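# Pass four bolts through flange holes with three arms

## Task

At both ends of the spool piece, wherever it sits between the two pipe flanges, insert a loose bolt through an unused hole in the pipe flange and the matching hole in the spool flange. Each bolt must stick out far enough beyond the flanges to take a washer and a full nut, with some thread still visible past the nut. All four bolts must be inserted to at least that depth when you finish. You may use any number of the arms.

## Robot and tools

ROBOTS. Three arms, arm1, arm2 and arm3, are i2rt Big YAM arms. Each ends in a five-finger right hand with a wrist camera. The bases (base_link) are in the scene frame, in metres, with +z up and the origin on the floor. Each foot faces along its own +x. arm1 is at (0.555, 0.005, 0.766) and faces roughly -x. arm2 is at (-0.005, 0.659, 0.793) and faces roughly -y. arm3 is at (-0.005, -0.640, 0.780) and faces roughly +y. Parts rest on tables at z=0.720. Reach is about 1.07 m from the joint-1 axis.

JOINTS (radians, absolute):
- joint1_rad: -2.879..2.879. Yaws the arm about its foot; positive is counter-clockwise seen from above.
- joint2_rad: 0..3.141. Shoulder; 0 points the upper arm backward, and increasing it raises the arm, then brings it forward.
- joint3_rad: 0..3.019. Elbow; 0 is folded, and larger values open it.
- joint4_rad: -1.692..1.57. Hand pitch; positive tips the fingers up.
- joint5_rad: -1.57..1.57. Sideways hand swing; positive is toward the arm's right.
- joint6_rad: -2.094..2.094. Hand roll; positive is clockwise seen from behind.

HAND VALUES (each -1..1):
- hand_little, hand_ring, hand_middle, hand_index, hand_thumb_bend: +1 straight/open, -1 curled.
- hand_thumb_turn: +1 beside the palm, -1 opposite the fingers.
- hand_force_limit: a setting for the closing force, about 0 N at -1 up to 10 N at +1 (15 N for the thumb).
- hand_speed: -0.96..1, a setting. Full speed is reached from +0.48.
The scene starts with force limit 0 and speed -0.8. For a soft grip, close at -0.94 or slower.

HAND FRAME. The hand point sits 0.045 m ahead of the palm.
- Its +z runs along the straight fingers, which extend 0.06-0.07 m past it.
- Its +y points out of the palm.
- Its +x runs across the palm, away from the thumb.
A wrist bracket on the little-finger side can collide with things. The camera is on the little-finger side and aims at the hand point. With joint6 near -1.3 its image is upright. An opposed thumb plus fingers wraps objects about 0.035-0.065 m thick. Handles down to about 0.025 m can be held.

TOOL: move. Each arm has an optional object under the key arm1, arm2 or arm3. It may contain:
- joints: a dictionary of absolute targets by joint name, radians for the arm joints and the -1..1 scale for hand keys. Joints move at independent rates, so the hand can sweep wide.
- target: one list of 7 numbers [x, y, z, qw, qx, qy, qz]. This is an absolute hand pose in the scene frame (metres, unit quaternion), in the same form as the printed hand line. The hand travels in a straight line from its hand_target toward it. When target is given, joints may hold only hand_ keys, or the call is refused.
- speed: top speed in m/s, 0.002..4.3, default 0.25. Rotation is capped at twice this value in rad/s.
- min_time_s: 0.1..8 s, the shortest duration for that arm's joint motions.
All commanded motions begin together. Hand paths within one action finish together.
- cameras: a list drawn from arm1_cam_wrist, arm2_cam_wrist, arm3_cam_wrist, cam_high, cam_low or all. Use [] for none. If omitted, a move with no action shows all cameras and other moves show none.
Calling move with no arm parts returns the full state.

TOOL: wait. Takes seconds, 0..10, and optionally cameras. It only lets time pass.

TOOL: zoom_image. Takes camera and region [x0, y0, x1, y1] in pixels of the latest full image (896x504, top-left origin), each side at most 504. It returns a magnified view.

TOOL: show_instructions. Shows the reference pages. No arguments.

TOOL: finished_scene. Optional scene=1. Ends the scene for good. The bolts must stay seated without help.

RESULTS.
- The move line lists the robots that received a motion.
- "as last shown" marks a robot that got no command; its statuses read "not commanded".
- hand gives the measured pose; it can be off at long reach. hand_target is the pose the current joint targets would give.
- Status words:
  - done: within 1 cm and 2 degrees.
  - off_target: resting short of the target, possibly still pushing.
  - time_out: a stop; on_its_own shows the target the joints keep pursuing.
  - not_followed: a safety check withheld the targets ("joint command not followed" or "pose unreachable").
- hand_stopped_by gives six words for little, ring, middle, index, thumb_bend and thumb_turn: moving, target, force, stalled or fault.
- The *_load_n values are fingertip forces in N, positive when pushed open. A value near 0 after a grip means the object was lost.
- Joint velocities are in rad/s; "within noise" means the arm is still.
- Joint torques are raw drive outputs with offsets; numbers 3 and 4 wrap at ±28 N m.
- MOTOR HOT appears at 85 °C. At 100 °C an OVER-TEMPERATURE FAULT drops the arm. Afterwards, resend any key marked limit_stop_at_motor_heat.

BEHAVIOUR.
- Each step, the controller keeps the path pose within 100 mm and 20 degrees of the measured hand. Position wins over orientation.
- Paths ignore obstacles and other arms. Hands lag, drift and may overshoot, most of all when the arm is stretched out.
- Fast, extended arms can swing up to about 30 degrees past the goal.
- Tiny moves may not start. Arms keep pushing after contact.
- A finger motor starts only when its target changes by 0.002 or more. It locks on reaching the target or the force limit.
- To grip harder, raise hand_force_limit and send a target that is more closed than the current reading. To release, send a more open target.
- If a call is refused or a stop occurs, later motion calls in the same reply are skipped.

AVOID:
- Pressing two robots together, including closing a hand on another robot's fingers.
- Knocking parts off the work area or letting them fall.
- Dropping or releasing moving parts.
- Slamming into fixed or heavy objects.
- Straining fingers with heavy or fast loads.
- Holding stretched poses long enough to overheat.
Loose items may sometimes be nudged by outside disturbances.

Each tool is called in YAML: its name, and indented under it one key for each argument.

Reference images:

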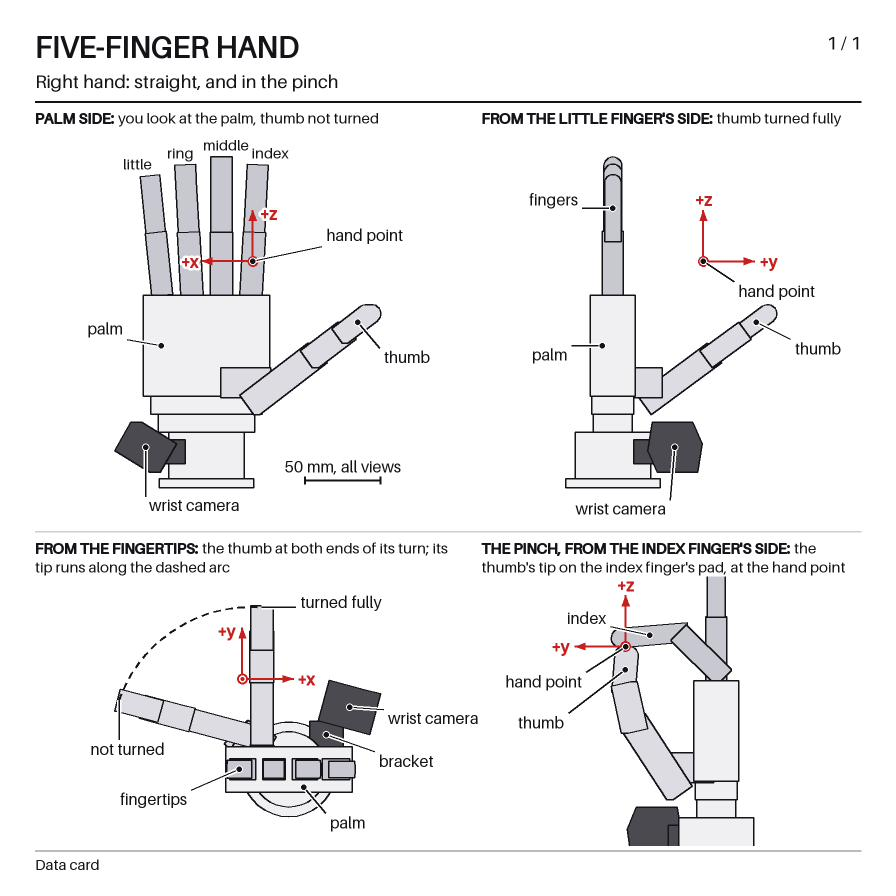

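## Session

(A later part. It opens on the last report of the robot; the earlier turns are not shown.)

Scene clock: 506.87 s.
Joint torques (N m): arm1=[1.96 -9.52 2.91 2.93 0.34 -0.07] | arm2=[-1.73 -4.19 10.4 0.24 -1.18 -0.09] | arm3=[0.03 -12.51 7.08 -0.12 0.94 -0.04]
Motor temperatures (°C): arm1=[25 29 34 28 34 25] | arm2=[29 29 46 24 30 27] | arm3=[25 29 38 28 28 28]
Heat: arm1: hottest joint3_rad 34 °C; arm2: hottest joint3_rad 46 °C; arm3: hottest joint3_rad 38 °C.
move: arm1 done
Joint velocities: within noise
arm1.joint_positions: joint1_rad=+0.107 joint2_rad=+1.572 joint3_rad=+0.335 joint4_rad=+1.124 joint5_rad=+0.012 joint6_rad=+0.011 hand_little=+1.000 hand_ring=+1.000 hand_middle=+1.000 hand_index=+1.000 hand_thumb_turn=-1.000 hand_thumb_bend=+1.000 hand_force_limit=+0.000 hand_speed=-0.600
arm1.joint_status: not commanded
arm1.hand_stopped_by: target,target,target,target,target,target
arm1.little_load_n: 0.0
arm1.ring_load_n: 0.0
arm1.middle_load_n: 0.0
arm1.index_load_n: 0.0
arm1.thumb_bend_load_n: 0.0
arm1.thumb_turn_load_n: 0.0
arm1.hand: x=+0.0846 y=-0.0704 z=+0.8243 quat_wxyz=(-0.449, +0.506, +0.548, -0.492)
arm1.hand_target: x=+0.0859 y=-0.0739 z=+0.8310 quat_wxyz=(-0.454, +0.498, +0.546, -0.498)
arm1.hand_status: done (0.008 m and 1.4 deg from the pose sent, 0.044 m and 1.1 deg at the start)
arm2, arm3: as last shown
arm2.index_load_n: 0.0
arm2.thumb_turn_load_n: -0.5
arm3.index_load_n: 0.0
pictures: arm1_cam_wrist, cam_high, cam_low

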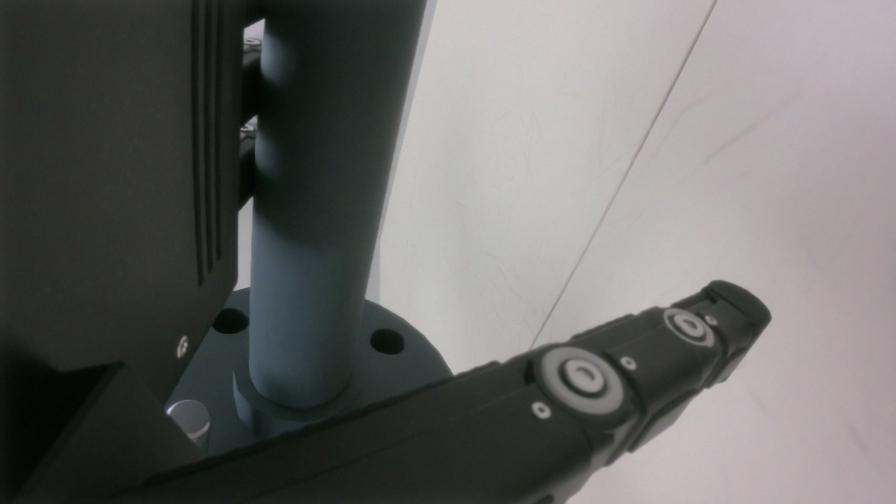

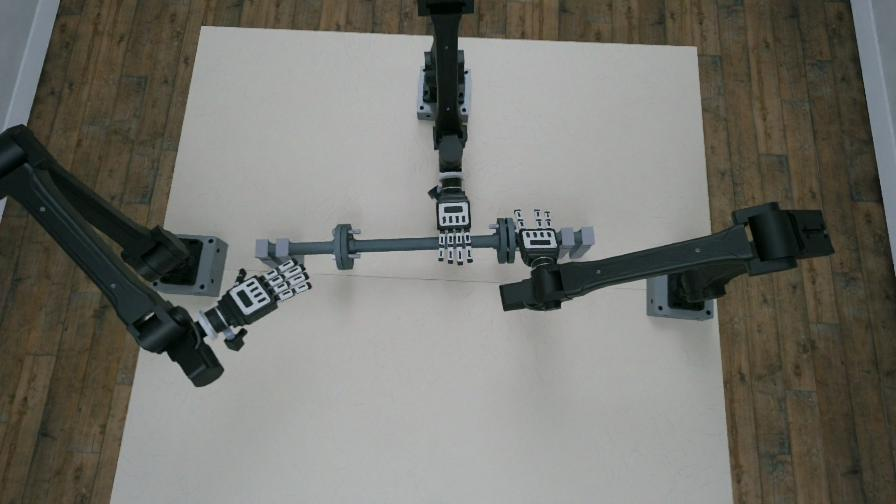

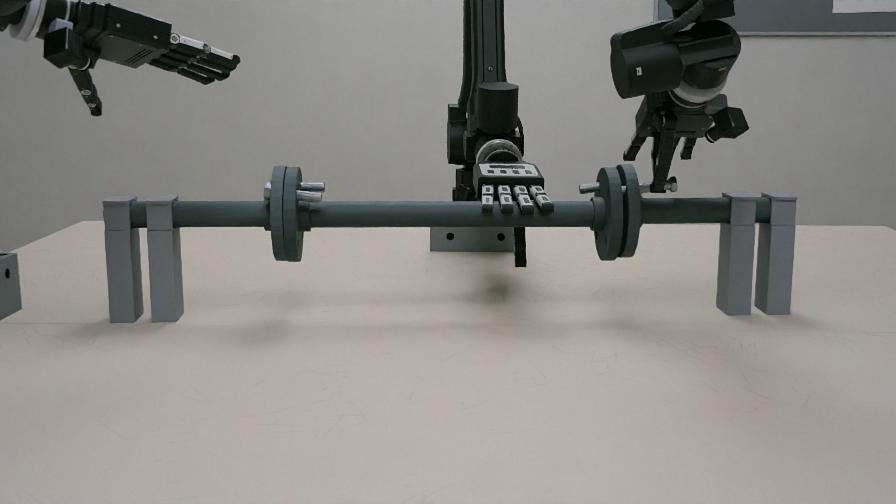

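move:
  arm1: {"target": [0.086, -0.078, 0.843, 0.4538, -0.4971, -0.5453, 0.4974], "speed": 0.04}
  cameras: ["cam_low", "cam_high"]

zoom_image:
  camera: "cam_low"
  region: [460, 120, 650, 260]

Scene clock: 508.20 s.
Joint torques (N m): arm1=[2.08 -9.47 3.66 1.65 0.36 -0.06] | arm2=[-1.38 -4.01 10.44 0.27 -1.14 -0.09] | arm3=[0.03 -12.57 7.13 -0.14 0.94 -0.04]
Motor temperatures (°C): arm1=[25 29 34 28 34 25] | arm2=[29 29 46 24 30 27] | arm3=[25 29 38 28 28 28]
Heat: arm1: hottest joint3_rad 34 °C; arm2: hottest joint3_rad 46 °C; arm3: hottest joint3_rad 38 °C.
move: arm1 done
Joint velocities: within noise
arm1.joint_positions: joint1_rad=+0.119 joint2_rad=+1.516 joint3_rad=+0.335 joint4_rad=+1.089 joint5_rad=+0.025 joint6_rad=+0.011 hand_little=+1.000 hand_ring=+1.000 hand_middle=+1.000 hand_index=+1.000 hand_thumb_turn=-1.000 hand_thumb_bend=+1.000 hand_force_limit=+0.000 hand_speed=-0.600
arm1.joint_status: not commanded
arm1.hand_stopped_by: target,target,target,target,target,target
arm1.little_load_n: -0.5
arm1.ring_load_n: 0.0
arm1.middle_load_n: 0.0
arm1.index_load_n: 0.0
arm1.thumb_bend_load_n: 0.0
arm1.thumb_turn_load_n: 0.0
arm1.hand: x=+0.0844 y=-0.0737 z=+0.8402 quat_wxyz=(-0.454, +0.502, +0.543, -0.497)
arm1.hand_target: x=+0.0860 y=-0.0780 z=+0.8429 quat_wxyz=(-0.454, +0.498, +0.546, -0.498)
arm1.hand_status: done (0.005 m and 0.6 deg from the pose sent, 0.020 m and 1.4 deg at the start)
arm2, arm3: as last shown
arm3.thumb_bend_load_n: 3.0
pictures: cam_high, cam_low

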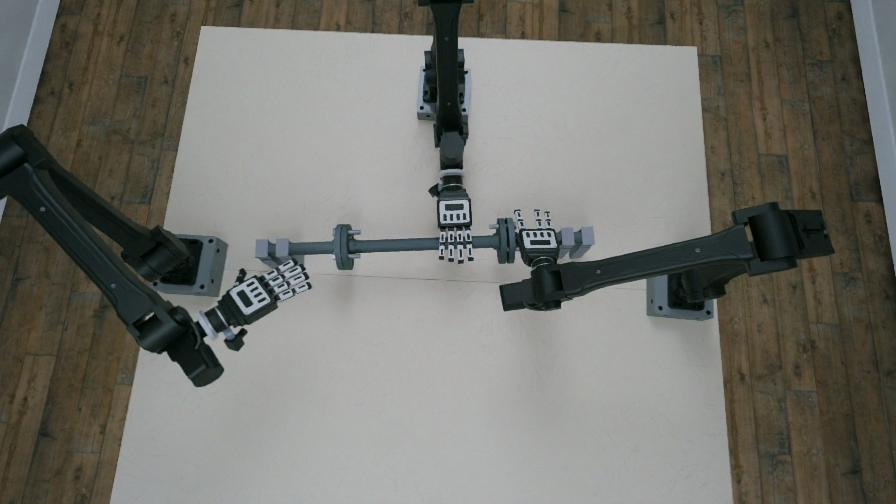

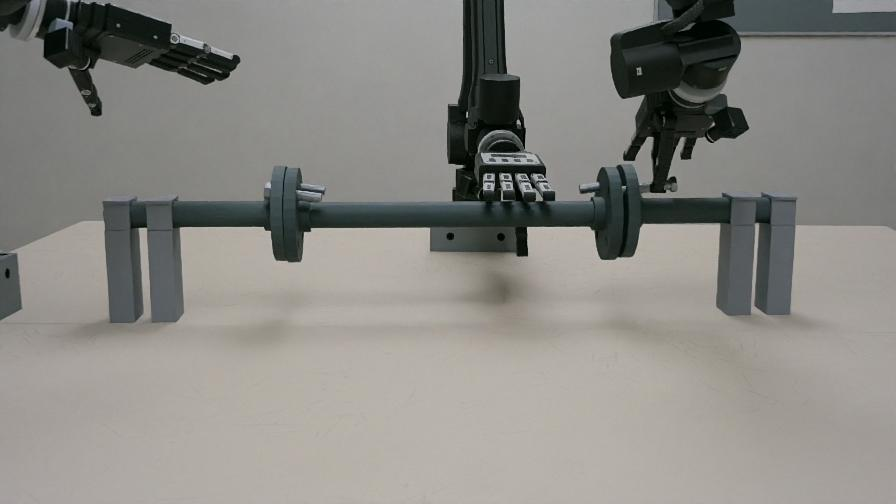

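Scaled by 2.653.

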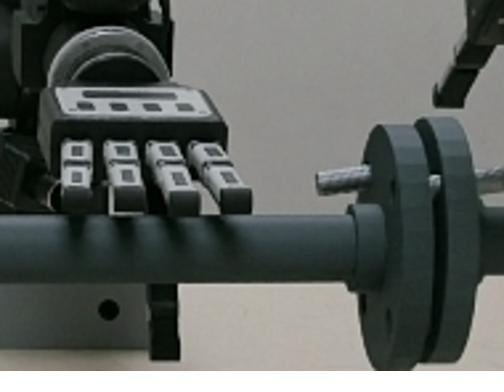

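move:
  arm1: {"target": [0.086, -0.078, 0.833, 0.4538, -0.4971, -0.5453, 0.4974], "speed": 0.04, "joints": {"hand_speed": -0.85, "hand_force_limit": -0.6, "hand_thumb_bend": 0.3}}
  cameras: []

move:
  arm1: {"joints": {"hand_index": 0.3, "hand_middle": 0.3, "hand_ring": 0.3, "hand_little": 0.3, "hand_thumb_bend": 0.1}}
  cameras: ["cam_low", "cam_high", "arm1_cam_wrist"]

zoom_image:
  camera: "cam_low"
  region: [460, 120, 650, 260]

Scene clock: 512.43 s.
Joint torques (N m): arm1=[2.08 -7.41 3.26 3.21 0.36 -0.07] | arm2=[-0.91 -4.25 10.56 0.18 -1.11 -0.14] | arm3=[0.03 -12.63 7.09 -0.1 0.93 -0.04]
Motor temperatures (°C): arm1=[25 29 34 28 34 25] | arm2=[29 29 46 24 30 27] | arm3=[25 30 38 28 28 28]
Heat: arm1: hottest joint3_rad 34 °C; arm2: hottest joint3_rad 46 °C; arm3: hottest joint3_rad 38 °C.
move: arm1 done
Joint velocities: within noise
arm1.joint_positions: joint1_rad=+0.119 joint2_rad=+1.537 joint3_rad=+0.335 joint4_rad=+1.106 joint5_rad=+0.025 joint6_rad=+0.011 hand_little=+1.000 hand_ring=+1.000 hand_middle=+1.000 hand_index=+1.000 hand_thumb_turn=-1.000 hand_thumb_bend=+0.300 hand_force_limit=-0.600 hand_speed=-0.850
arm1.joint_status: all done
arm1.hand_stopped_by: target,target,target,target,target,target
arm1.little_load_n: 0.0
arm1.ring_load_n: 0.0
arm1.middle_load_n: 0.0
arm1.index_load_n: 0.0
arm1.thumb_bend_load_n: 0.0
arm1.thumb_turn_load_n: 0.0
arm1.hand: x=+0.0842 y=-0.0737 z=+0.8353 quat_wxyz=(-0.453, +0.503, +0.544, -0.496)
arm1.hand_target: x=+0.0860 y=-0.0780 z=+0.8332 quat_wxyz=(-0.454, +0.498, +0.546, -0.498)
arm1.hand_status: done (0.005 m and 0.7 deg from the pose sent, 0.009 m and 0.6 deg at the start)
arm2.joint_positions: joint1_rad=-0.795 joint2_rad=+1.108 joint3_rad=+0.794 joint4_rad=-1.073 joint5_rad=-1.269 joint6_rad=-1.634 hand_little=+1.000 hand_ring=+1.000 hand_middle=+1.000 hand_index=+1.000 hand_thumb_turn=+1.000 hand_thumb_bend=+1.000 hand_force_limit=+0.000 hand_speed=-0.800
arm2.joint_status: not commanded
arm2.hand_stopped_by: target,target,target,target,target,target
arm2.little_load_n: 0.0
arm2.ring_load_n: 0.0
arm2.middle_load_n: 0.0
arm2.index_load_n: 0.0
arm2.thumb_bend_load_n: 0.0
arm2.thumb_turn_load_n: -0.5
arm2.hand: x=-0.0962 y=+0.3442 z=+0.9864 quat_wxyz=(-0.127, +0.372, -0.710, +0.584)
arm2.hand_target: x=-0.1047 y=+0.3392 z=+1.0000 quat_wxyz=(-0.112, +0.380, -0.704, +0.589)
arm2.hand_status: not commanded
arm3: as last shown
arm3.ring_load_n: -0.5

Scene clock: 514.60 s.
Joint torques (N m): arm1=[2.02 -7.41 3.15 2.7 0.33 -0.06] | arm2=[-1.14 -3.78 10.44 0.2 -1.16 -0.1] | arm3=[0.15 -12.81 7.08 -0.1 0.93 -0.04]
Motor temperatures (°C): arm1=[25 29 34 28 34 25] | arm2=[29 29 46 24 30 27] | arm3=[25 30 38 28 28 27]
Heat: arm1: hottest joint3_rad 34 °C; arm2: hottest joint3_rad 46 °C; arm3: hottest joint3_rad 38 °C.
move: arm1 off_target
Joint velocities: within noise
arm1.joint_positions: joint1_rad=+0.119 joint2_rad=+1.537 joint3_rad=+0.337 joint4_rad=+1.117 joint5_rad=+0.026 joint6_rad=+0.011 hand_little=+0.300 hand_ring=+0.300 hand_middle=+0.301 hand_index=+0.376 hand_thumb_turn=-1.000 hand_thumb_bend=+0.100 hand_force_limit=-0.600 hand_speed=-0.850
arm1.joint_status: hand_index off_target (ended at +0.376, target +0.300); the others done
arm1.hand_stopped_by: target,target,target,force,target,target
arm1.little_load_n: 0.0
arm1.ring_load_n: 1.0
arm1.middle_load_n: 1.5
arm1.index_load_n: 0.0
arm1.thumb_bend_load_n: 0.0
arm1.thumb_turn_load_n: 0.5
arm1.hand: x=+0.0826 y=-0.0739 z=+0.8387 quat_wxyz=(-0.456, +0.500, +0.540, -0.500)
arm1.hand_target: x=+0.0861 y=-0.0780 z=+0.8330 quat_wxyz=(-0.454, +0.498, +0.546, -0.498)
arm1.hand_status: not commanded
arm2, arm3: as last shown
arm2.thumb_bend_load_n: 0.5
arm3.ring_load_n: 0.0
pictures: arm1_cam_wrist, cam_high, cam_low

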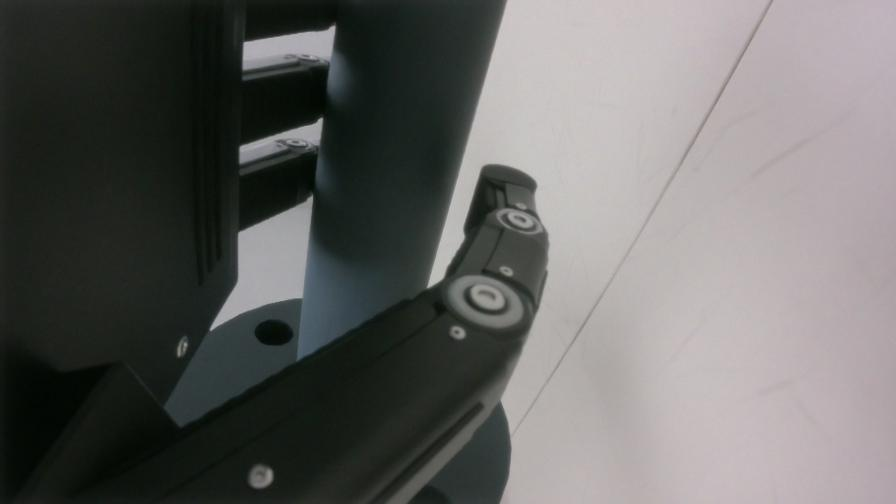

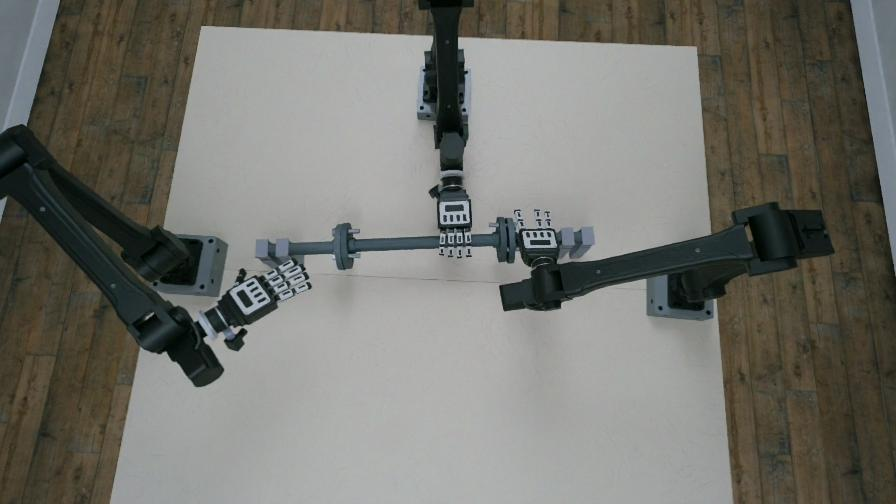

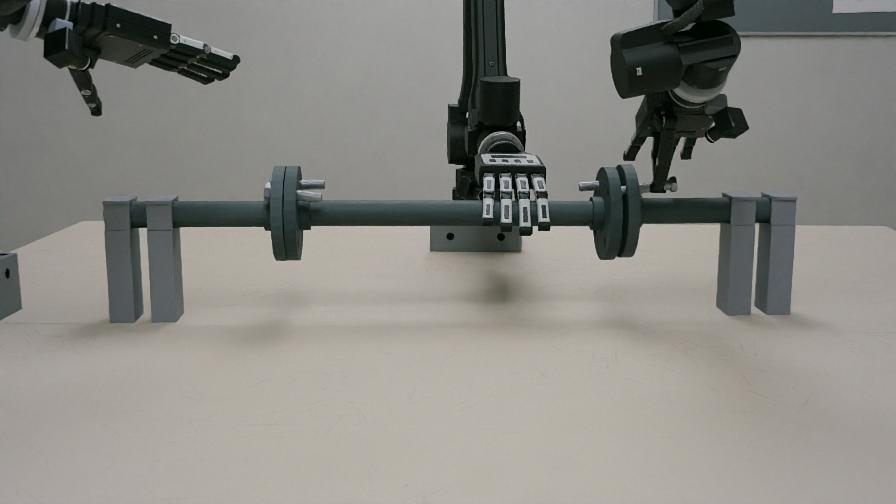

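Scaled by 2.653.

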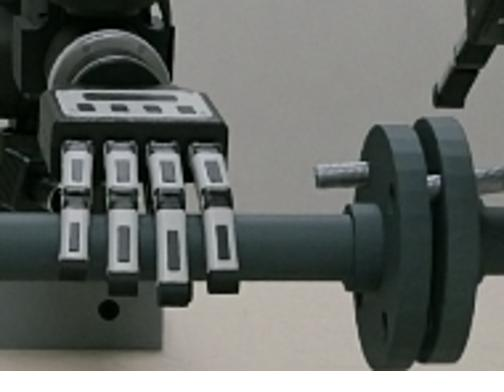

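move:
  cameras: ["cam_low","cam_high","arm1_cam_wrist"]

Scene clock: 516.70 s.
Joint torques (N m): arm1=[2.02 -7.41 3.17 2.7 0.33 -0.06] | arm2=[-1.2 -4.01 10.45 0.13 -1.15 -0.11] | arm3=[0.21 -12.63 7.09 -0.14 0.93 -0.03]
Motor temperatures (°C): arm1=[25 29 34 28 34 25] | arm2=[29 29 46 24 30 27] | arm3=[25 30 38 28 28 27]
Heat: arm1: hottest joint3_rad 34 °C; arm2: hottest joint3_rad 46 °C; arm3: hottest joint3_rad 38 °C.
Joint velocities: within noise
arm1.joint_positions: joint1_rad=+0.119 joint2_rad=+1.537 joint3_rad=+0.337 joint4_rad=+1.117 joint5_rad=+0.026 joint6_rad=+0.011 hand_little=+0.300 hand_ring=+0.300 hand_middle=+0.301 hand_index=+0.376 hand_thumb_turn=-1.000 hand_thumb_bend=+0.100 hand_force_limit=-0.600 hand_speed=-0.850
arm1.joint_status: hand_index off_target (ended at +0.376, target +0.300); the others done
arm1.hand_stopped_by: target,target,target,force,target,target
arm1.little_load_n: 0.0
arm1.ring_load_n: 1.0
arm1.middle_load_n: 1.5
arm1.index_load_n: 0.0
arm1.thumb_bend_load_n: 0.0
arm1.thumb_turn_load_n: 0.0
arm1.hand: x=+0.0826 y=-0.0739 z=+0.8387 quat_wxyz=(-0.456, +0.500, +0.540, -0.500) (m; scene frame)
arm1.hand_target: x=+0.0861 y=-0.0780 z=+0.8330 quat_wxyz=(-0.454, +0.498, +0.546, -0.498) (m; scene frame)
arm1.hand_status: not commanded
arm2.joint_positions: joint1_rad=-0.795 joint2_rad=+1.108 joint3_rad=+0.794 joint4_rad=-1.073 joint5_rad=-1.269 joint6_rad=-1.634 hand_little=+1.000 hand_ring=+1.000 hand_middle=+1.000 hand_index=+1.000 hand_thumb_turn=+1.000 hand_thumb_bend=+1.000 hand_force_limit=+0.000 hand_speed=-0.800
arm2.joint_status: not commanded
arm2.hand_stopped_by: target,target,target,target,target,target
arm2.little_load_n: 0.0
arm2.ring_load_n: 0.0
arm2.middle_load_n: -0.5
arm2.index_load_n: 0.0
arm2.thumb_bend_load_n: 0.0
arm2.thumb_turn_load_n: 0.0
arm2.hand: x=-0.0962 y=+0.3442 z=+0.9864 quat_wxyz=(-0.127, +0.372, -0.710, +0.584) (m; scene frame)
arm2.hand_target: x=-0.1047 y=+0.3392 z=+1.0000 quat_wxyz=(-0.112, +0.380, -0.704, +0.589) (m; scene frame)
arm2.hand_status: not commanded
arm3.joint_positions: joint1_rad=+0.248 joint2_rad=+1.531 joint3_rad=+1.060 joint4_rad=-1.265 joint5_rad=+1.040 joint6_rad=+1.792 hand_little=+1.000 hand_ring=+1.000 hand_middle=-0.179 hand_index=+1.000 hand_thumb_turn=-1.000 hand_thumb_bend=+0.348 hand_force_limit=-0.400 hand_speed=-0.850
arm3.joint_status: not commanded
arm3.hand_stopped_by: target,target,target,target,force,target
arm3.little_load_n: 0.0
arm3.ring_load_n: 0.0
arm3.middle_load_n: 5.0
arm3.index_load_n: 0.0
arm3.thumb_bend_load_n: 3.0
arm3.thumb_turn_load_n: 1.5
arm3.hand: x=+0.0503 y=-0.1985 z=+0.8979 quat_wxyz=(-0.378, +0.634, -0.590, +0.329) (m; scene frame)
arm3.hand_target: x=+0.0455 y=-0.2028 z=+0.9037 quat_wxyz=(-0.383, +0.636, -0.586, +0.324) (m; scene frame)
arm3.hand_status: not commanded
pictures: arm1_cam_wrist, cam_high, cam_low

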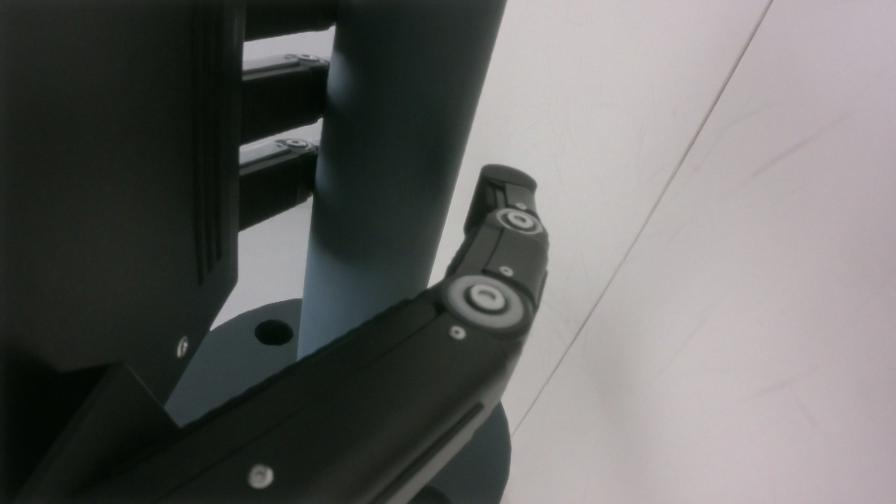

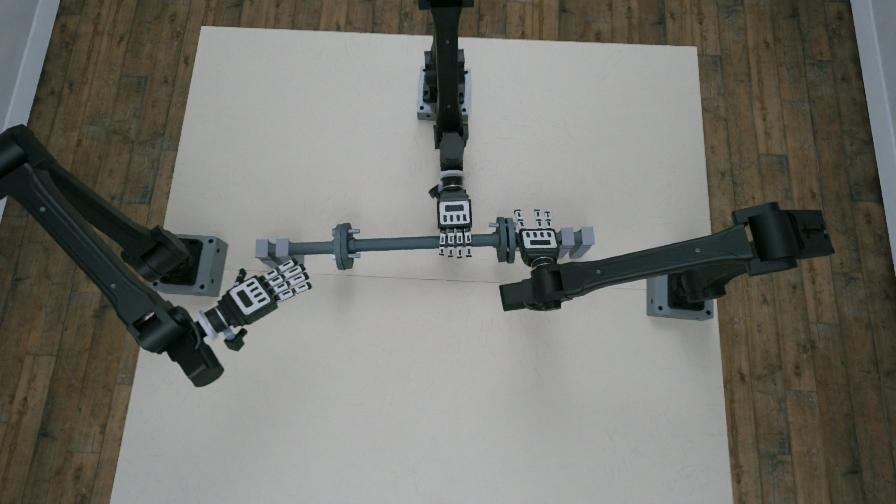

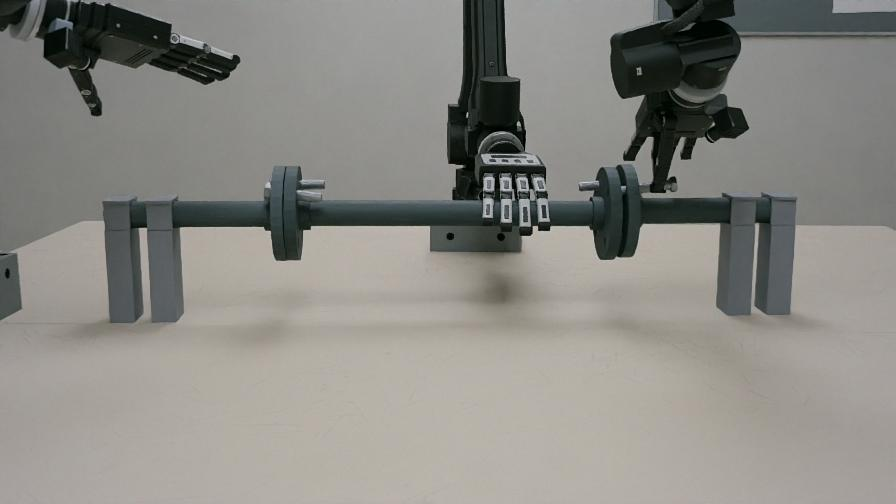

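zoom_image:
  camera: "arm1_cam_wrist"
  region: [230, 295, 320, 365]

zoom_image:
  camera: "cam_low"
  region: [590, 160, 650, 262]

zoom_image:
  camera: "cam_high"
  region: [485, 215, 530, 265]

zoom_image:
  camera: "cam_low"
  region: [460, 120, 650, 260]

Scaled by 5.600.

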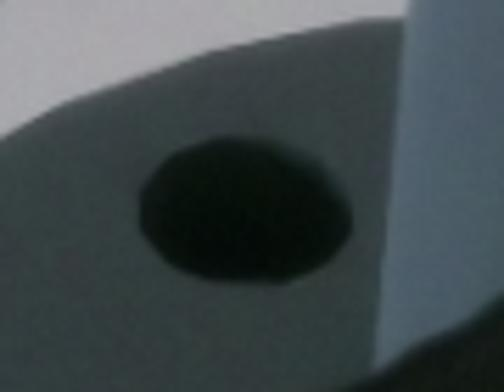

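Scaled by 4.941.

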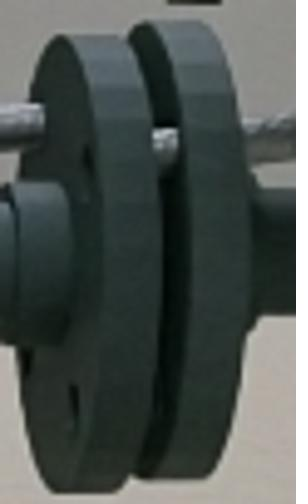

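Scaled by 10.080.

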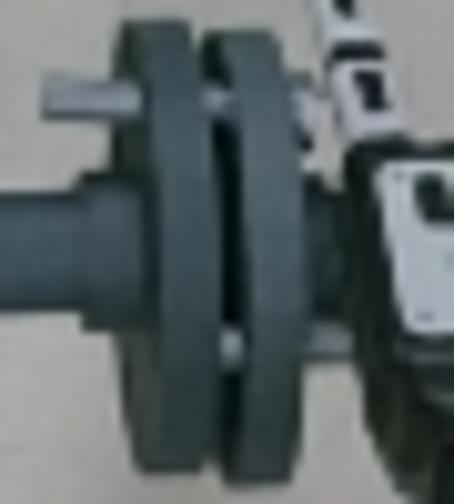

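Scaled by 2.653.

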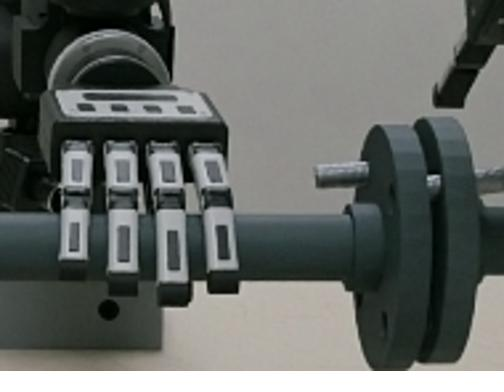

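move:
  arm1: {"joints": {"hand_little": 1.0, "hand_ring": 1.0, "hand_middle": 1.0, "hand_index": 1.0, "hand_thumb_bend": 0.7, "hand_speed": -0.5}}

move:
  arm1: {"target": [0.0665, -0.078, 0.826, 0.4538, -0.4971, -0.5453, 0.4974], "speed": 0.02}
  cameras: ["cam_low", "arm1_cam_wrist"]

Scene clock: 523.20 s.
Joint torques (N m): arm1=[2.02 -7.36 3.32 2.7 0.33 -0.06] | arm2=[-1.2 -3.72 10.52 0.38 -1.13 -0.09] | arm3=[0.03 -12.63 7.09 -0.12 0.93 -0.03]
Motor temperatures (°C): arm1=[25 29 34 28 34 25] | arm2=[29 29 46 24 30 27] | arm3=[25 30 38 28 28 27]
Heat: arm1: hottest joint3_rad 34 °C; arm2: hottest joint3_rad 46 °C; arm3: hottest joint3_rad 38 °C.
move: arm1 done
Joint velocities: within noise
arm1.joint_positions: joint1_rad=+0.119 joint2_rad=+1.537 joint3_rad=+0.334 joint4_rad=+1.117 joint5_rad=+0.026 joint6_rad=+0.011 hand_little=+1.000 hand_ring=+1.000 hand_middle=+1.000 hand_index=+1.000 hand_thumb_turn=-1.000 hand_thumb_bend=+0.700 hand_force_limit=-0.600 hand_speed=-0.500
arm1.joint_status: all done
arm1.hand_stopped_by: target,target,target,target,target,target
arm1.little_load_n: 0.0
arm1.ring_load_n: 0.0
arm1.middle_load_n: 0.0
arm1.index_load_n: 0.0
arm1.thumb_bend_load_n: 0.0
arm1.thumb_turn_load_n: 0.5
arm1.hand: x=+0.0836 y=-0.0738 z=+0.8378 quat_wxyz=(-0.456, +0.501, +0.541, -0.499)
arm1.hand_target: x=+0.0860 y=-0.0780 z=+0.8332 quat_wxyz=(-0.454, +0.498, +0.546, -0.498)
arm1.hand_status: not commanded
arm2, arm3: as last shown
arm2.middle_load_n: 0.0
arm2.index_load_n: -0.5
pictures: none

Scene clock: 524.73 s.
Joint torques (N m): arm1=[1.38 -7.3 5.03 2.84 0.03 -0.07] | arm2=[-0.73 -4.48 10.55 0.29 -1.14 -0.12] | arm3=[0.03 -12.63 7.09 -0.13 0.93 -0.03]
Motor temperatures (°C): arm1=[25 29 34 28 34 25] | arm2=[29 29 46 24 30 27] | arm3=[25 30 38 28 28 27]
Heat: arm1: hottest joint3_rad 34 °C; arm2: hottest joint3_rad 46 °C; arm3: hottest joint3_rad 38 °C.
move: arm1 done
Joint velocities: within noise
arm1.joint_positions: joint1_rad=+0.119 joint2_rad=+1.596 joint3_rad=+0.358 joint4_rad=+1.131 joint5_rad=+0.025 joint6_rad=+0.011 hand_little=+1.000 hand_ring=+1.000 hand_middle=+1.000 hand_index=+1.000 hand_thumb_turn=-1.000 hand_thumb_bend=+0.700 hand_force_limit=-0.600 hand_speed=-0.500
arm1.joint_status: not commanded
arm1.hand_stopped_by: target,target,target,target,target,target
arm1.little_load_n: 0.0
arm1.ring_load_n: -0.5
arm1.middle_load_n: 0.0
arm1.index_load_n: 0.0
arm1.thumb_bend_load_n: 0.0
arm1.thumb_turn_load_n: 0.0
arm1.hand: x=+0.0758 y=-0.0747 z=+0.8238 quat_wxyz=(-0.451, +0.505, +0.546, -0.493)
arm1.hand_target: x=+0.0668 y=-0.0780 z=+0.8261 quat_wxyz=(-0.454, +0.498, +0.546, -0.498)
arm1.hand_status: done (0.010 m and 1.1 deg from the pose sent, 0.021 m and 0.7 deg at the start)
arm2, arm3: as last shown
arm2.index_load_n: 0.0
arm2.thumb_turn_load_n: -0.5
pictures: arm1_cam_wrist, cam_low

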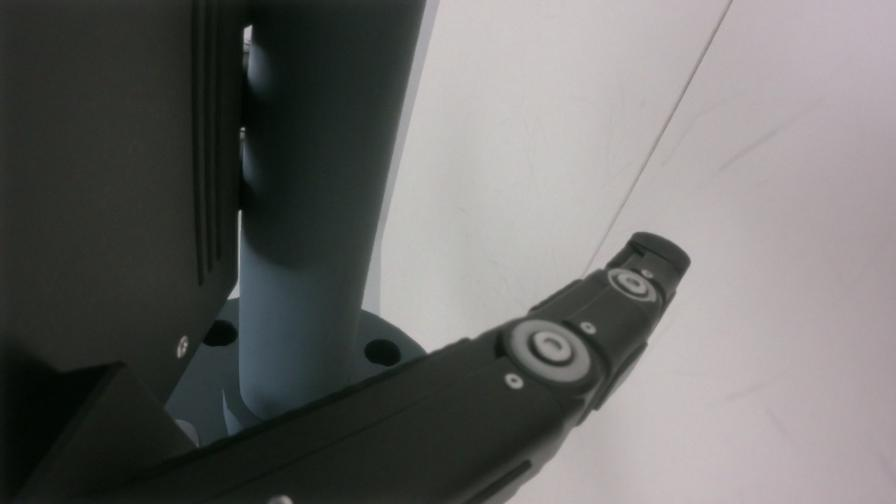

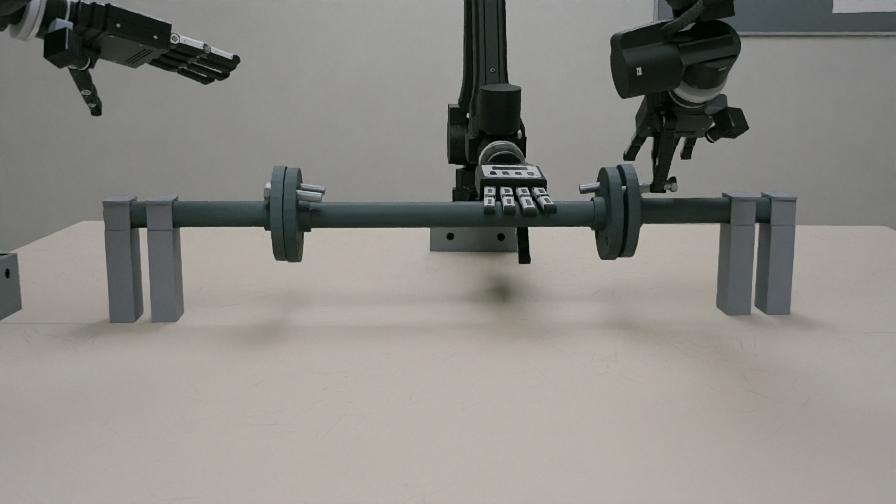

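move:
  arm1: {"target": [0.0545, -0.078, 0.830, 0.4538, -0.4971, -0.5453, 0.4974], "speed": 0.02}

wait:
  seconds: 0.5
  cameras: ["cam_low", "arm1_cam_wrist"]

Scene clock: 526.20 s.
Joint torques (N m): arm1=[1.03 -8.06 5.42 1.65 0 -0.08] | arm2=[-1.14 -3.43 10.33 0.13 -1.15 -0.09] | arm3=[0.26 -12.63 7.12 -0.16 0.93 -0.04]
Motor temperatures (°C): arm1=[25 29 34 28 34 25] | arm2=[29 29 46 24 30 27] | arm3=[25 30 38 28 28 27]
Heat: arm1: hottest joint3_rad 34 °C; arm2: hottest joint3_rad 46 °C; arm3: hottest joint3_rad 38 °C.
move: arm1 done
Joint velocities: within noise
arm1.joint_positions: joint1_rad=+0.119 joint2_rad=+1.603 joint3_rad=+0.388 joint4_rad=+1.126 joint5_rad=+0.021 joint6_rad=+0.011 hand_little=+1.000 hand_ring=+1.000 hand_middle=+1.000 hand_index=+1.000 hand_thumb_turn=-1.000 hand_thumb_bend=+0.700 hand_force_limit=-0.600 hand_speed=-0.500
arm1.joint_status: not commanded
arm1.hand_stopped_by: target,target,target,target,target,target
arm1.little_load_n: 0.0
arm1.ring_load_n: 0.0
arm1.middle_load_n: 0.0
arm1.index_load_n: 0.0
arm1.thumb_bend_load_n: 0.0
arm1.thumb_turn_load_n: 0.0
arm1.hand: x=+0.0637 y=-0.0769 z=+0.8309 quat_wxyz=(-0.454, +0.500, +0.543, -0.499)
arm1.hand_target: x=+0.0548 y=-0.0780 z=+0.8301 quat_wxyz=(-0.454, +0.498, +0.546, -0.498)
arm1.hand_status: done (0.009 m and 0.5 deg from the pose sent, 0.022 m and 1.1 deg at the start)
arm2, arm3: as last shown
arm2.thumb_turn_load_n: 0.0
arm3.ring_load_n: -0.5
pictures: none

Scene clock: 526.70 s.
Joint torques (N m): arm1=[1.03 -8.06 5.42 1.63 0 -0.08] | arm2=[-0.97 -3.43 10.63 0.38 -1.15 -0.1] | arm3=[0.15 -12.69 7.09 -0.14 0.94 -0.03]
Motor temperatures (°C): arm1=[25 29 34 28 34 25] | arm2=[29 29 46 24 30 27] | arm3=[25 30 38 28 28 27]
Heat: arm1: hottest joint3_rad 34 °C; arm2: hottest joint3_rad 46 °C; arm3: hottest joint3_rad 38 °C.
Joint velocities: within noise
arm1.joint_positions: joint1_rad=+0.119 joint2_rad=+1.603 joint3_rad=+0.388 joint4_rad=+1.126 joint5_rad=+0.021 joint6_rad=+0.011 hand_little=+1.000 hand_ring=+1.000 hand_middle=+1.000 hand_index=+1.000 hand_thumb_turn=-1.000 hand_thumb_bend=+0.700 hand_force_limit=-0.600 hand_speed=-0.500
arm1.joint_status: not commanded
arm1.hand_stopped_by: target,target,target,target,target,target
arm1.little_load_n: -0.5
arm1.ring_load_n: 0.0
arm1.middle_load_n: 0.0
arm1.index_load_n: 0.0
arm1.thumb_bend_load_n: 0.0
arm1.thumb_turn_load_n: 0.0
arm1.hand: x=+0.0637 y=-0.0769 z=+0.8309 quat_wxyz=(-0.454, +0.500, +0.543, -0.499)
arm1.hand_target: x=+0.0548 y=-0.0780 z=+0.8301 quat_wxyz=(-0.454, +0.498, +0.546, -0.498)
arm1.hand_status: done (0.009 m and 0.5 deg from the pose sent, 0.022 m and 1.1 deg at the start)
arm2.joint_positions: joint1_rad=-0.795 joint2_rad=+1.108 joint3_rad=+0.794 joint4_rad=-1.073 joint5_rad=-1.269 joint6_rad=-1.634 hand_little=+1.000 hand_ring=+1.000 hand_middle=+1.000 hand_index=+1.000 hand_thumb_turn=+1.000 hand_thumb_bend=+1.000 hand_force_limit=+0.000 hand_speed=-0.800
arm2.joint_status: not commanded
arm2.hand_stopped_by: target,target,target,target,target,target
arm2.little_load_n: 0.0
arm2.ring_load_n: 0.0
arm2.middle_load_n: 0.0
arm2.index_load_n: 0.0
arm2.thumb_bend_load_n: 0.0
arm2.thumb_turn_load_n: -0.5
arm2.hand: x=-0.0962 y=+0.3442 z=+0.9864 quat_wxyz=(-0.127, +0.372, -0.710, +0.584)
arm2.hand_target: x=-0.1047 y=+0.3392 z=+1.0000 quat_wxyz=(-0.112, +0.380, -0.704, +0.589)
arm2.hand_status: not commanded
arm3.joint_positions: joint1_rad=+0.248 joint2_rad=+1.531 joint3_rad=+1.060 joint4_rad=-1.265 joint5_rad=+1.040 joint6_rad=+1.792 hand_little=+1.000 hand_ring=+1.000 hand_middle=-0.179 hand_index=+1.000 hand_thumb_turn=-1.000 hand_thumb_bend=+0.348 hand_force_limit=-0.400 hand_speed=-0.850
arm3.joint_status: not commanded
arm3.hand_stopped_by: target,target,target,target,force,target
arm3.little_load_n: 0.0
arm3.ring_load_n: 0.0
arm3.middle_load_n: 5.0
arm3.index_load_n: 0.0
arm3.thumb_bend_load_n: 3.0
arm3.thumb_turn_load_n: 1.0
arm3.hand: x=+0.0503 y=-0.1985 z=+0.8979 quat_wxyz=(-0.378, +0.634, -0.590, +0.329)
arm3.hand_target: x=+0.0455 y=-0.2028 z=+0.9037 quat_wxyz=(-0.383, +0.636, -0.586, +0.324)
arm3.hand_status: not commanded
wait: 0.50 s; at rest by 0.27 s
pictures: arm1_cam_wrist, cam_low

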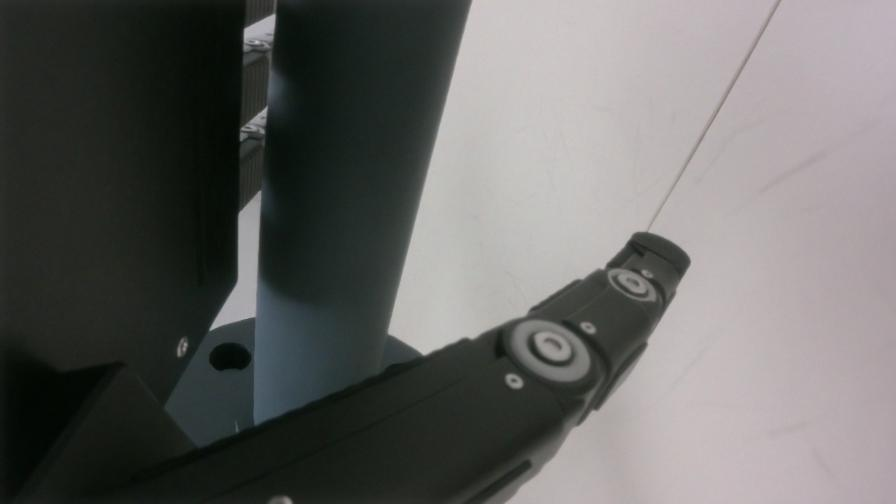

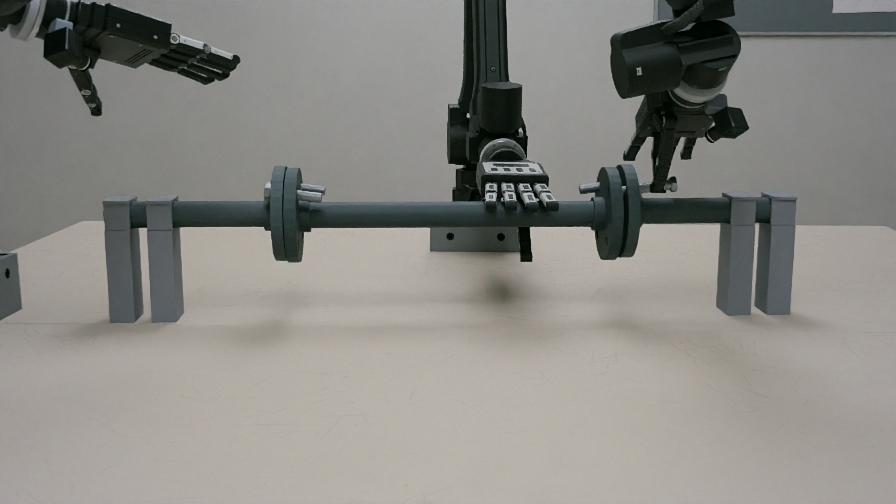

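move:
  arm1: {"target": [0.0545, -0.078, 0.825, 0.4538, -0.4971, -0.5453, 0.4974], "speed": 0.02}

move:
  arm1: {"joints": {"hand_little": -0.15, "hand_ring": -0.15, "hand_middle": -0.15, "hand_index": -0.15, "hand_force_limit": -0.7, "hand_speed": -0.85}}
  cameras: ["cam_low", "arm1_cam_wrist"]

zoom_image:
  camera: "cam_low"
  region: [460, 120, 650, 260]

Scene clock: 527.93 s.
Joint torques (N m): arm1=[1.08 -7.82 5.2 2.67 0.01 -0.08] | arm2=[-1.61 -3.9 10.44 0.34 -1.16 -0.11] | arm3=[0.26 -12.57 7.1 -0.12 0.94 -0.03]
Motor temperatures (°C): arm1=[25 29 34 28 34 25] | arm2=[29 29 46 24 30 27] | arm3=[25 30 38 28 28 27]
Heat: arm1: hottest joint3_rad 34 °C; arm2: hottest joint3_rad 46 °C; arm3: hottest joint3_rad 38 °C.
move: arm1 done
Joint velocities: within noise
arm1.joint_positions: joint1_rad=+0.119 joint2_rad=+1.620 joint3_rad=+0.388 joint4_rad=+1.126 joint5_rad=+0.021 joint6_rad=+0.011 hand_little=+1.000 hand_ring=+1.000 hand_middle=+1.000 hand_index=+1.000 hand_thumb_turn=-1.000 hand_thumb_bend=+0.700 hand_force_limit=-0.600 hand_speed=-0.500
arm1.joint_status: not commanded
arm1.hand_stopped_by: target,target,target,target,target,target
arm1.little_load_n: 0.0
arm1.ring_load_n: 0.0
arm1.middle_load_n: 0.0
arm1.index_load_n: 0.0
arm1.thumb_bend_load_n: 0.0
arm1.thumb_turn_load_n: 0.0
arm1.hand: x=+0.0646 y=-0.0767 z=+0.8227 quat_wxyz=(-0.450, +0.504, +0.547, -0.494)
arm1.hand_target: x=+0.0548 y=-0.0780 z=+0.8251 quat_wxyz=(-0.454, +0.498, +0.546, -0.498)
arm1.hand_status: done (0.010 m and 1.0 deg from the pose sent, 0.011 m and 0.5 deg at the start)
arm2, arm3: as last shown
arm2.middle_load_n: -0.5
arm2.index_load_n: -0.5
arm2.thumb_turn_load_n: 0.0
arm3.thumb_turn_load_n: 1.5
pictures: none

Scene clock: 531.17 s.
Joint torques (N m): arm1=[1.03 -8.06 4.31 2.63 0.02 -0.08] | arm2=[-1.44 -4.13 10.37 0.13 -1.16 -0.11] | arm3=[0.09 -12.63 7.09 -0.1 0.93 -0.04]
Motor temperatures (°C): arm1=[25 29 33 28 34 25] | arm2=[29 29 46 24 30 26] | arm3=[25 30 38 28 28 27]
Heat: arm1: hottest joint5_rad 34 °C; arm2: hottest joint3_rad 46 °C; arm3: hottest joint3_rad 38 °C.
move: arm1 done
Joint velocities: within noise
arm1.joint_positions: joint1_rad=+0.119 joint2_rad=+1.620 joint3_rad=+0.401 joint4_rad=+1.127 joint5_rad=+0.021 joint6_rad=+0.011 hand_little=-0.150 hand_ring=-0.150 hand_middle=-0.150 hand_index=-0.150 hand_thumb_turn=-1.000 hand_thumb_bend=+0.700 hand_force_limit=-0.700 hand_speed=-0.850
arm1.joint_status: all done
arm1.hand_stopped_by: target,target,target,target,target,target
arm1.little_load_n: 0.0
arm1.ring_load_n: 0.0
arm1.middle_load_n: 0.0
arm1.index_load_n: 0.5
arm1.thumb_bend_load_n: 0.0
arm1.thumb_turn_load_n: 0.5
arm1.hand: x=+0.0588 y=-0.0775 z=+0.8279 quat_wxyz=(-0.453, +0.501, +0.544, -0.498)
arm1.hand_target: x=+0.0548 y=-0.0780 z=+0.8251 quat_wxyz=(-0.454, +0.498, +0.546, -0.498)
arm1.hand_status: not commanded
arm2, arm3: as last shown
arm2.middle_load_n: 0.0
arm2.index_load_n: 0.5
pictures: arm1_cam_wrist, cam_low

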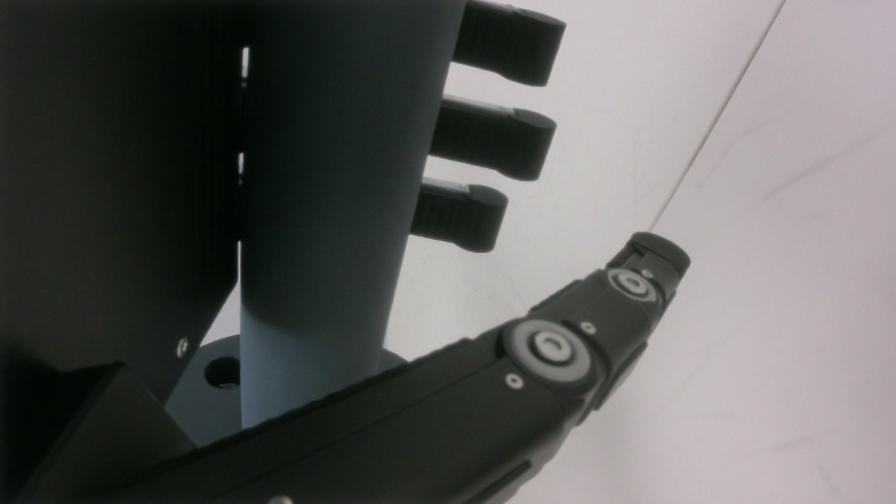

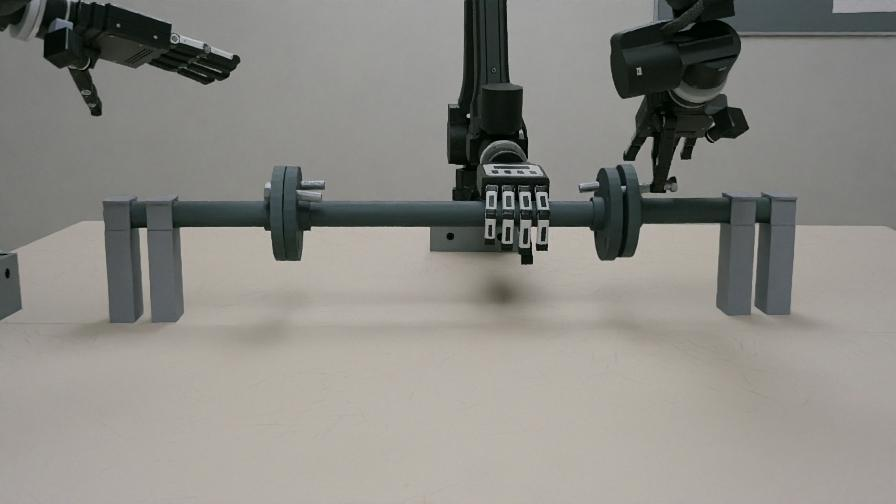

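Scaled by 2.653.

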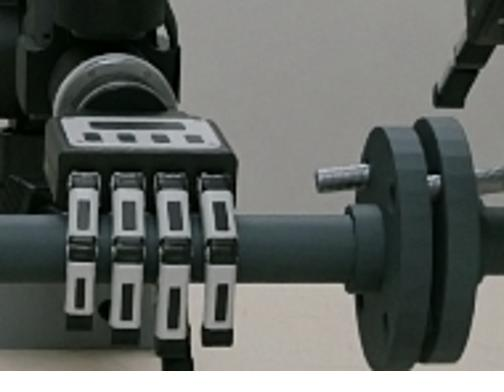

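move:
  arm1: {"joints": {"hand_thumb_bend": 0.0}}
  cameras: ["cam_low", "arm1_cam_wrist"]

zoom_image:
  camera: "cam_low"
  region: [590, 160, 650, 262]

Scene clock: 535.17 s.
Joint torques (N m): arm1=[1.08 -8.06 4.31 2.62 0.02 -0.08] | arm2=[-1.14 -4.48 10.39 0.38 -1.15 -0.16] | arm3=[0.15 -12.63 7.1 -0.1 0.93 -0.03]
Motor temperatures (°C): arm1=[25 29 33 28 34 25] | arm2=[29 29 46 24 30 26] | arm3=[25 30 38 28 28 27]
Heat: arm1: hottest joint5_rad 34 °C; arm2: hottest joint3_rad 46 °C; arm3: hottest joint3_rad 38 °C.
move: arm1 done
Joint velocities: within noise
arm1.joint_positions: joint1_rad=+0.119 joint2_rad=+1.620 joint3_rad=+0.401 joint4_rad=+1.127 joint5_rad=+0.021 joint6_rad=+0.011 hand_little=-0.150 hand_ring=-0.150 hand_middle=-0.150 hand_index=-0.150 hand_thumb_turn=-1.000 hand_thumb_bend=+0.000 hand_force_limit=-0.700 hand_speed=-0.850
arm1.joint_status: all done
arm1.hand_stopped_by: target,target,target,target,target,target
arm1.little_load_n: 0.0
arm1.ring_load_n: 0.0
arm1.middle_load_n: 0.0
arm1.index_load_n: 0.5
arm1.thumb_bend_load_n: 0.5
arm1.thumb_turn_load_n: 0.0
arm1.hand: x=+0.0588 y=-0.0775 z=+0.8279 quat_wxyz=(-0.453, +0.501, +0.544, -0.498)
arm1.hand_target: x=+0.0548 y=-0.0780 z=+0.8251 quat_wxyz=(-0.454, +0.498, +0.546, -0.498)
arm1.hand_status: not commanded
arm2, arm3: as last shown
arm2.index_load_n: 0.0
arm3.thumb_bend_load_n: 3.5
pictures: arm1_cam_wrist, cam_low

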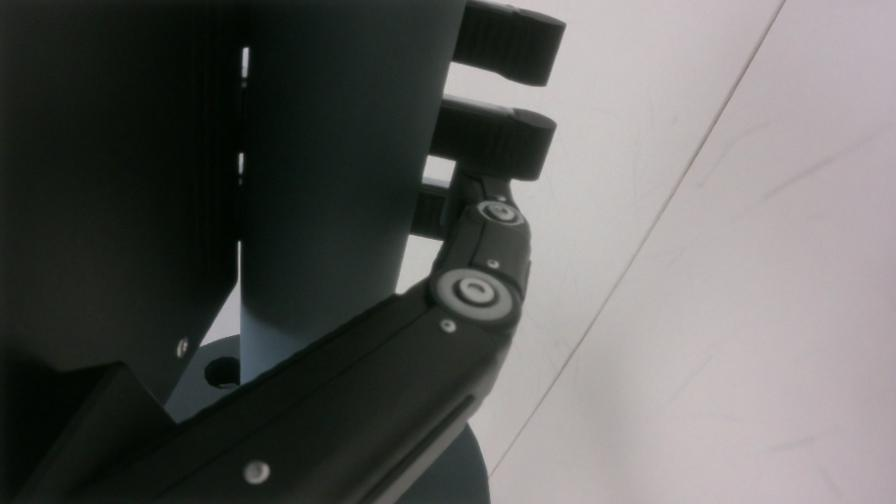

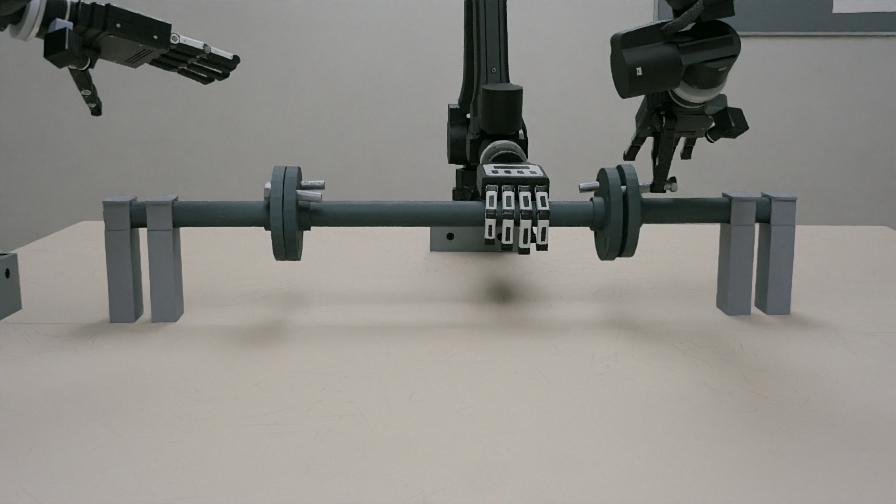

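Scaled by 4.941.

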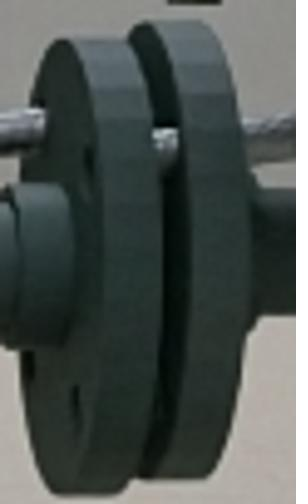

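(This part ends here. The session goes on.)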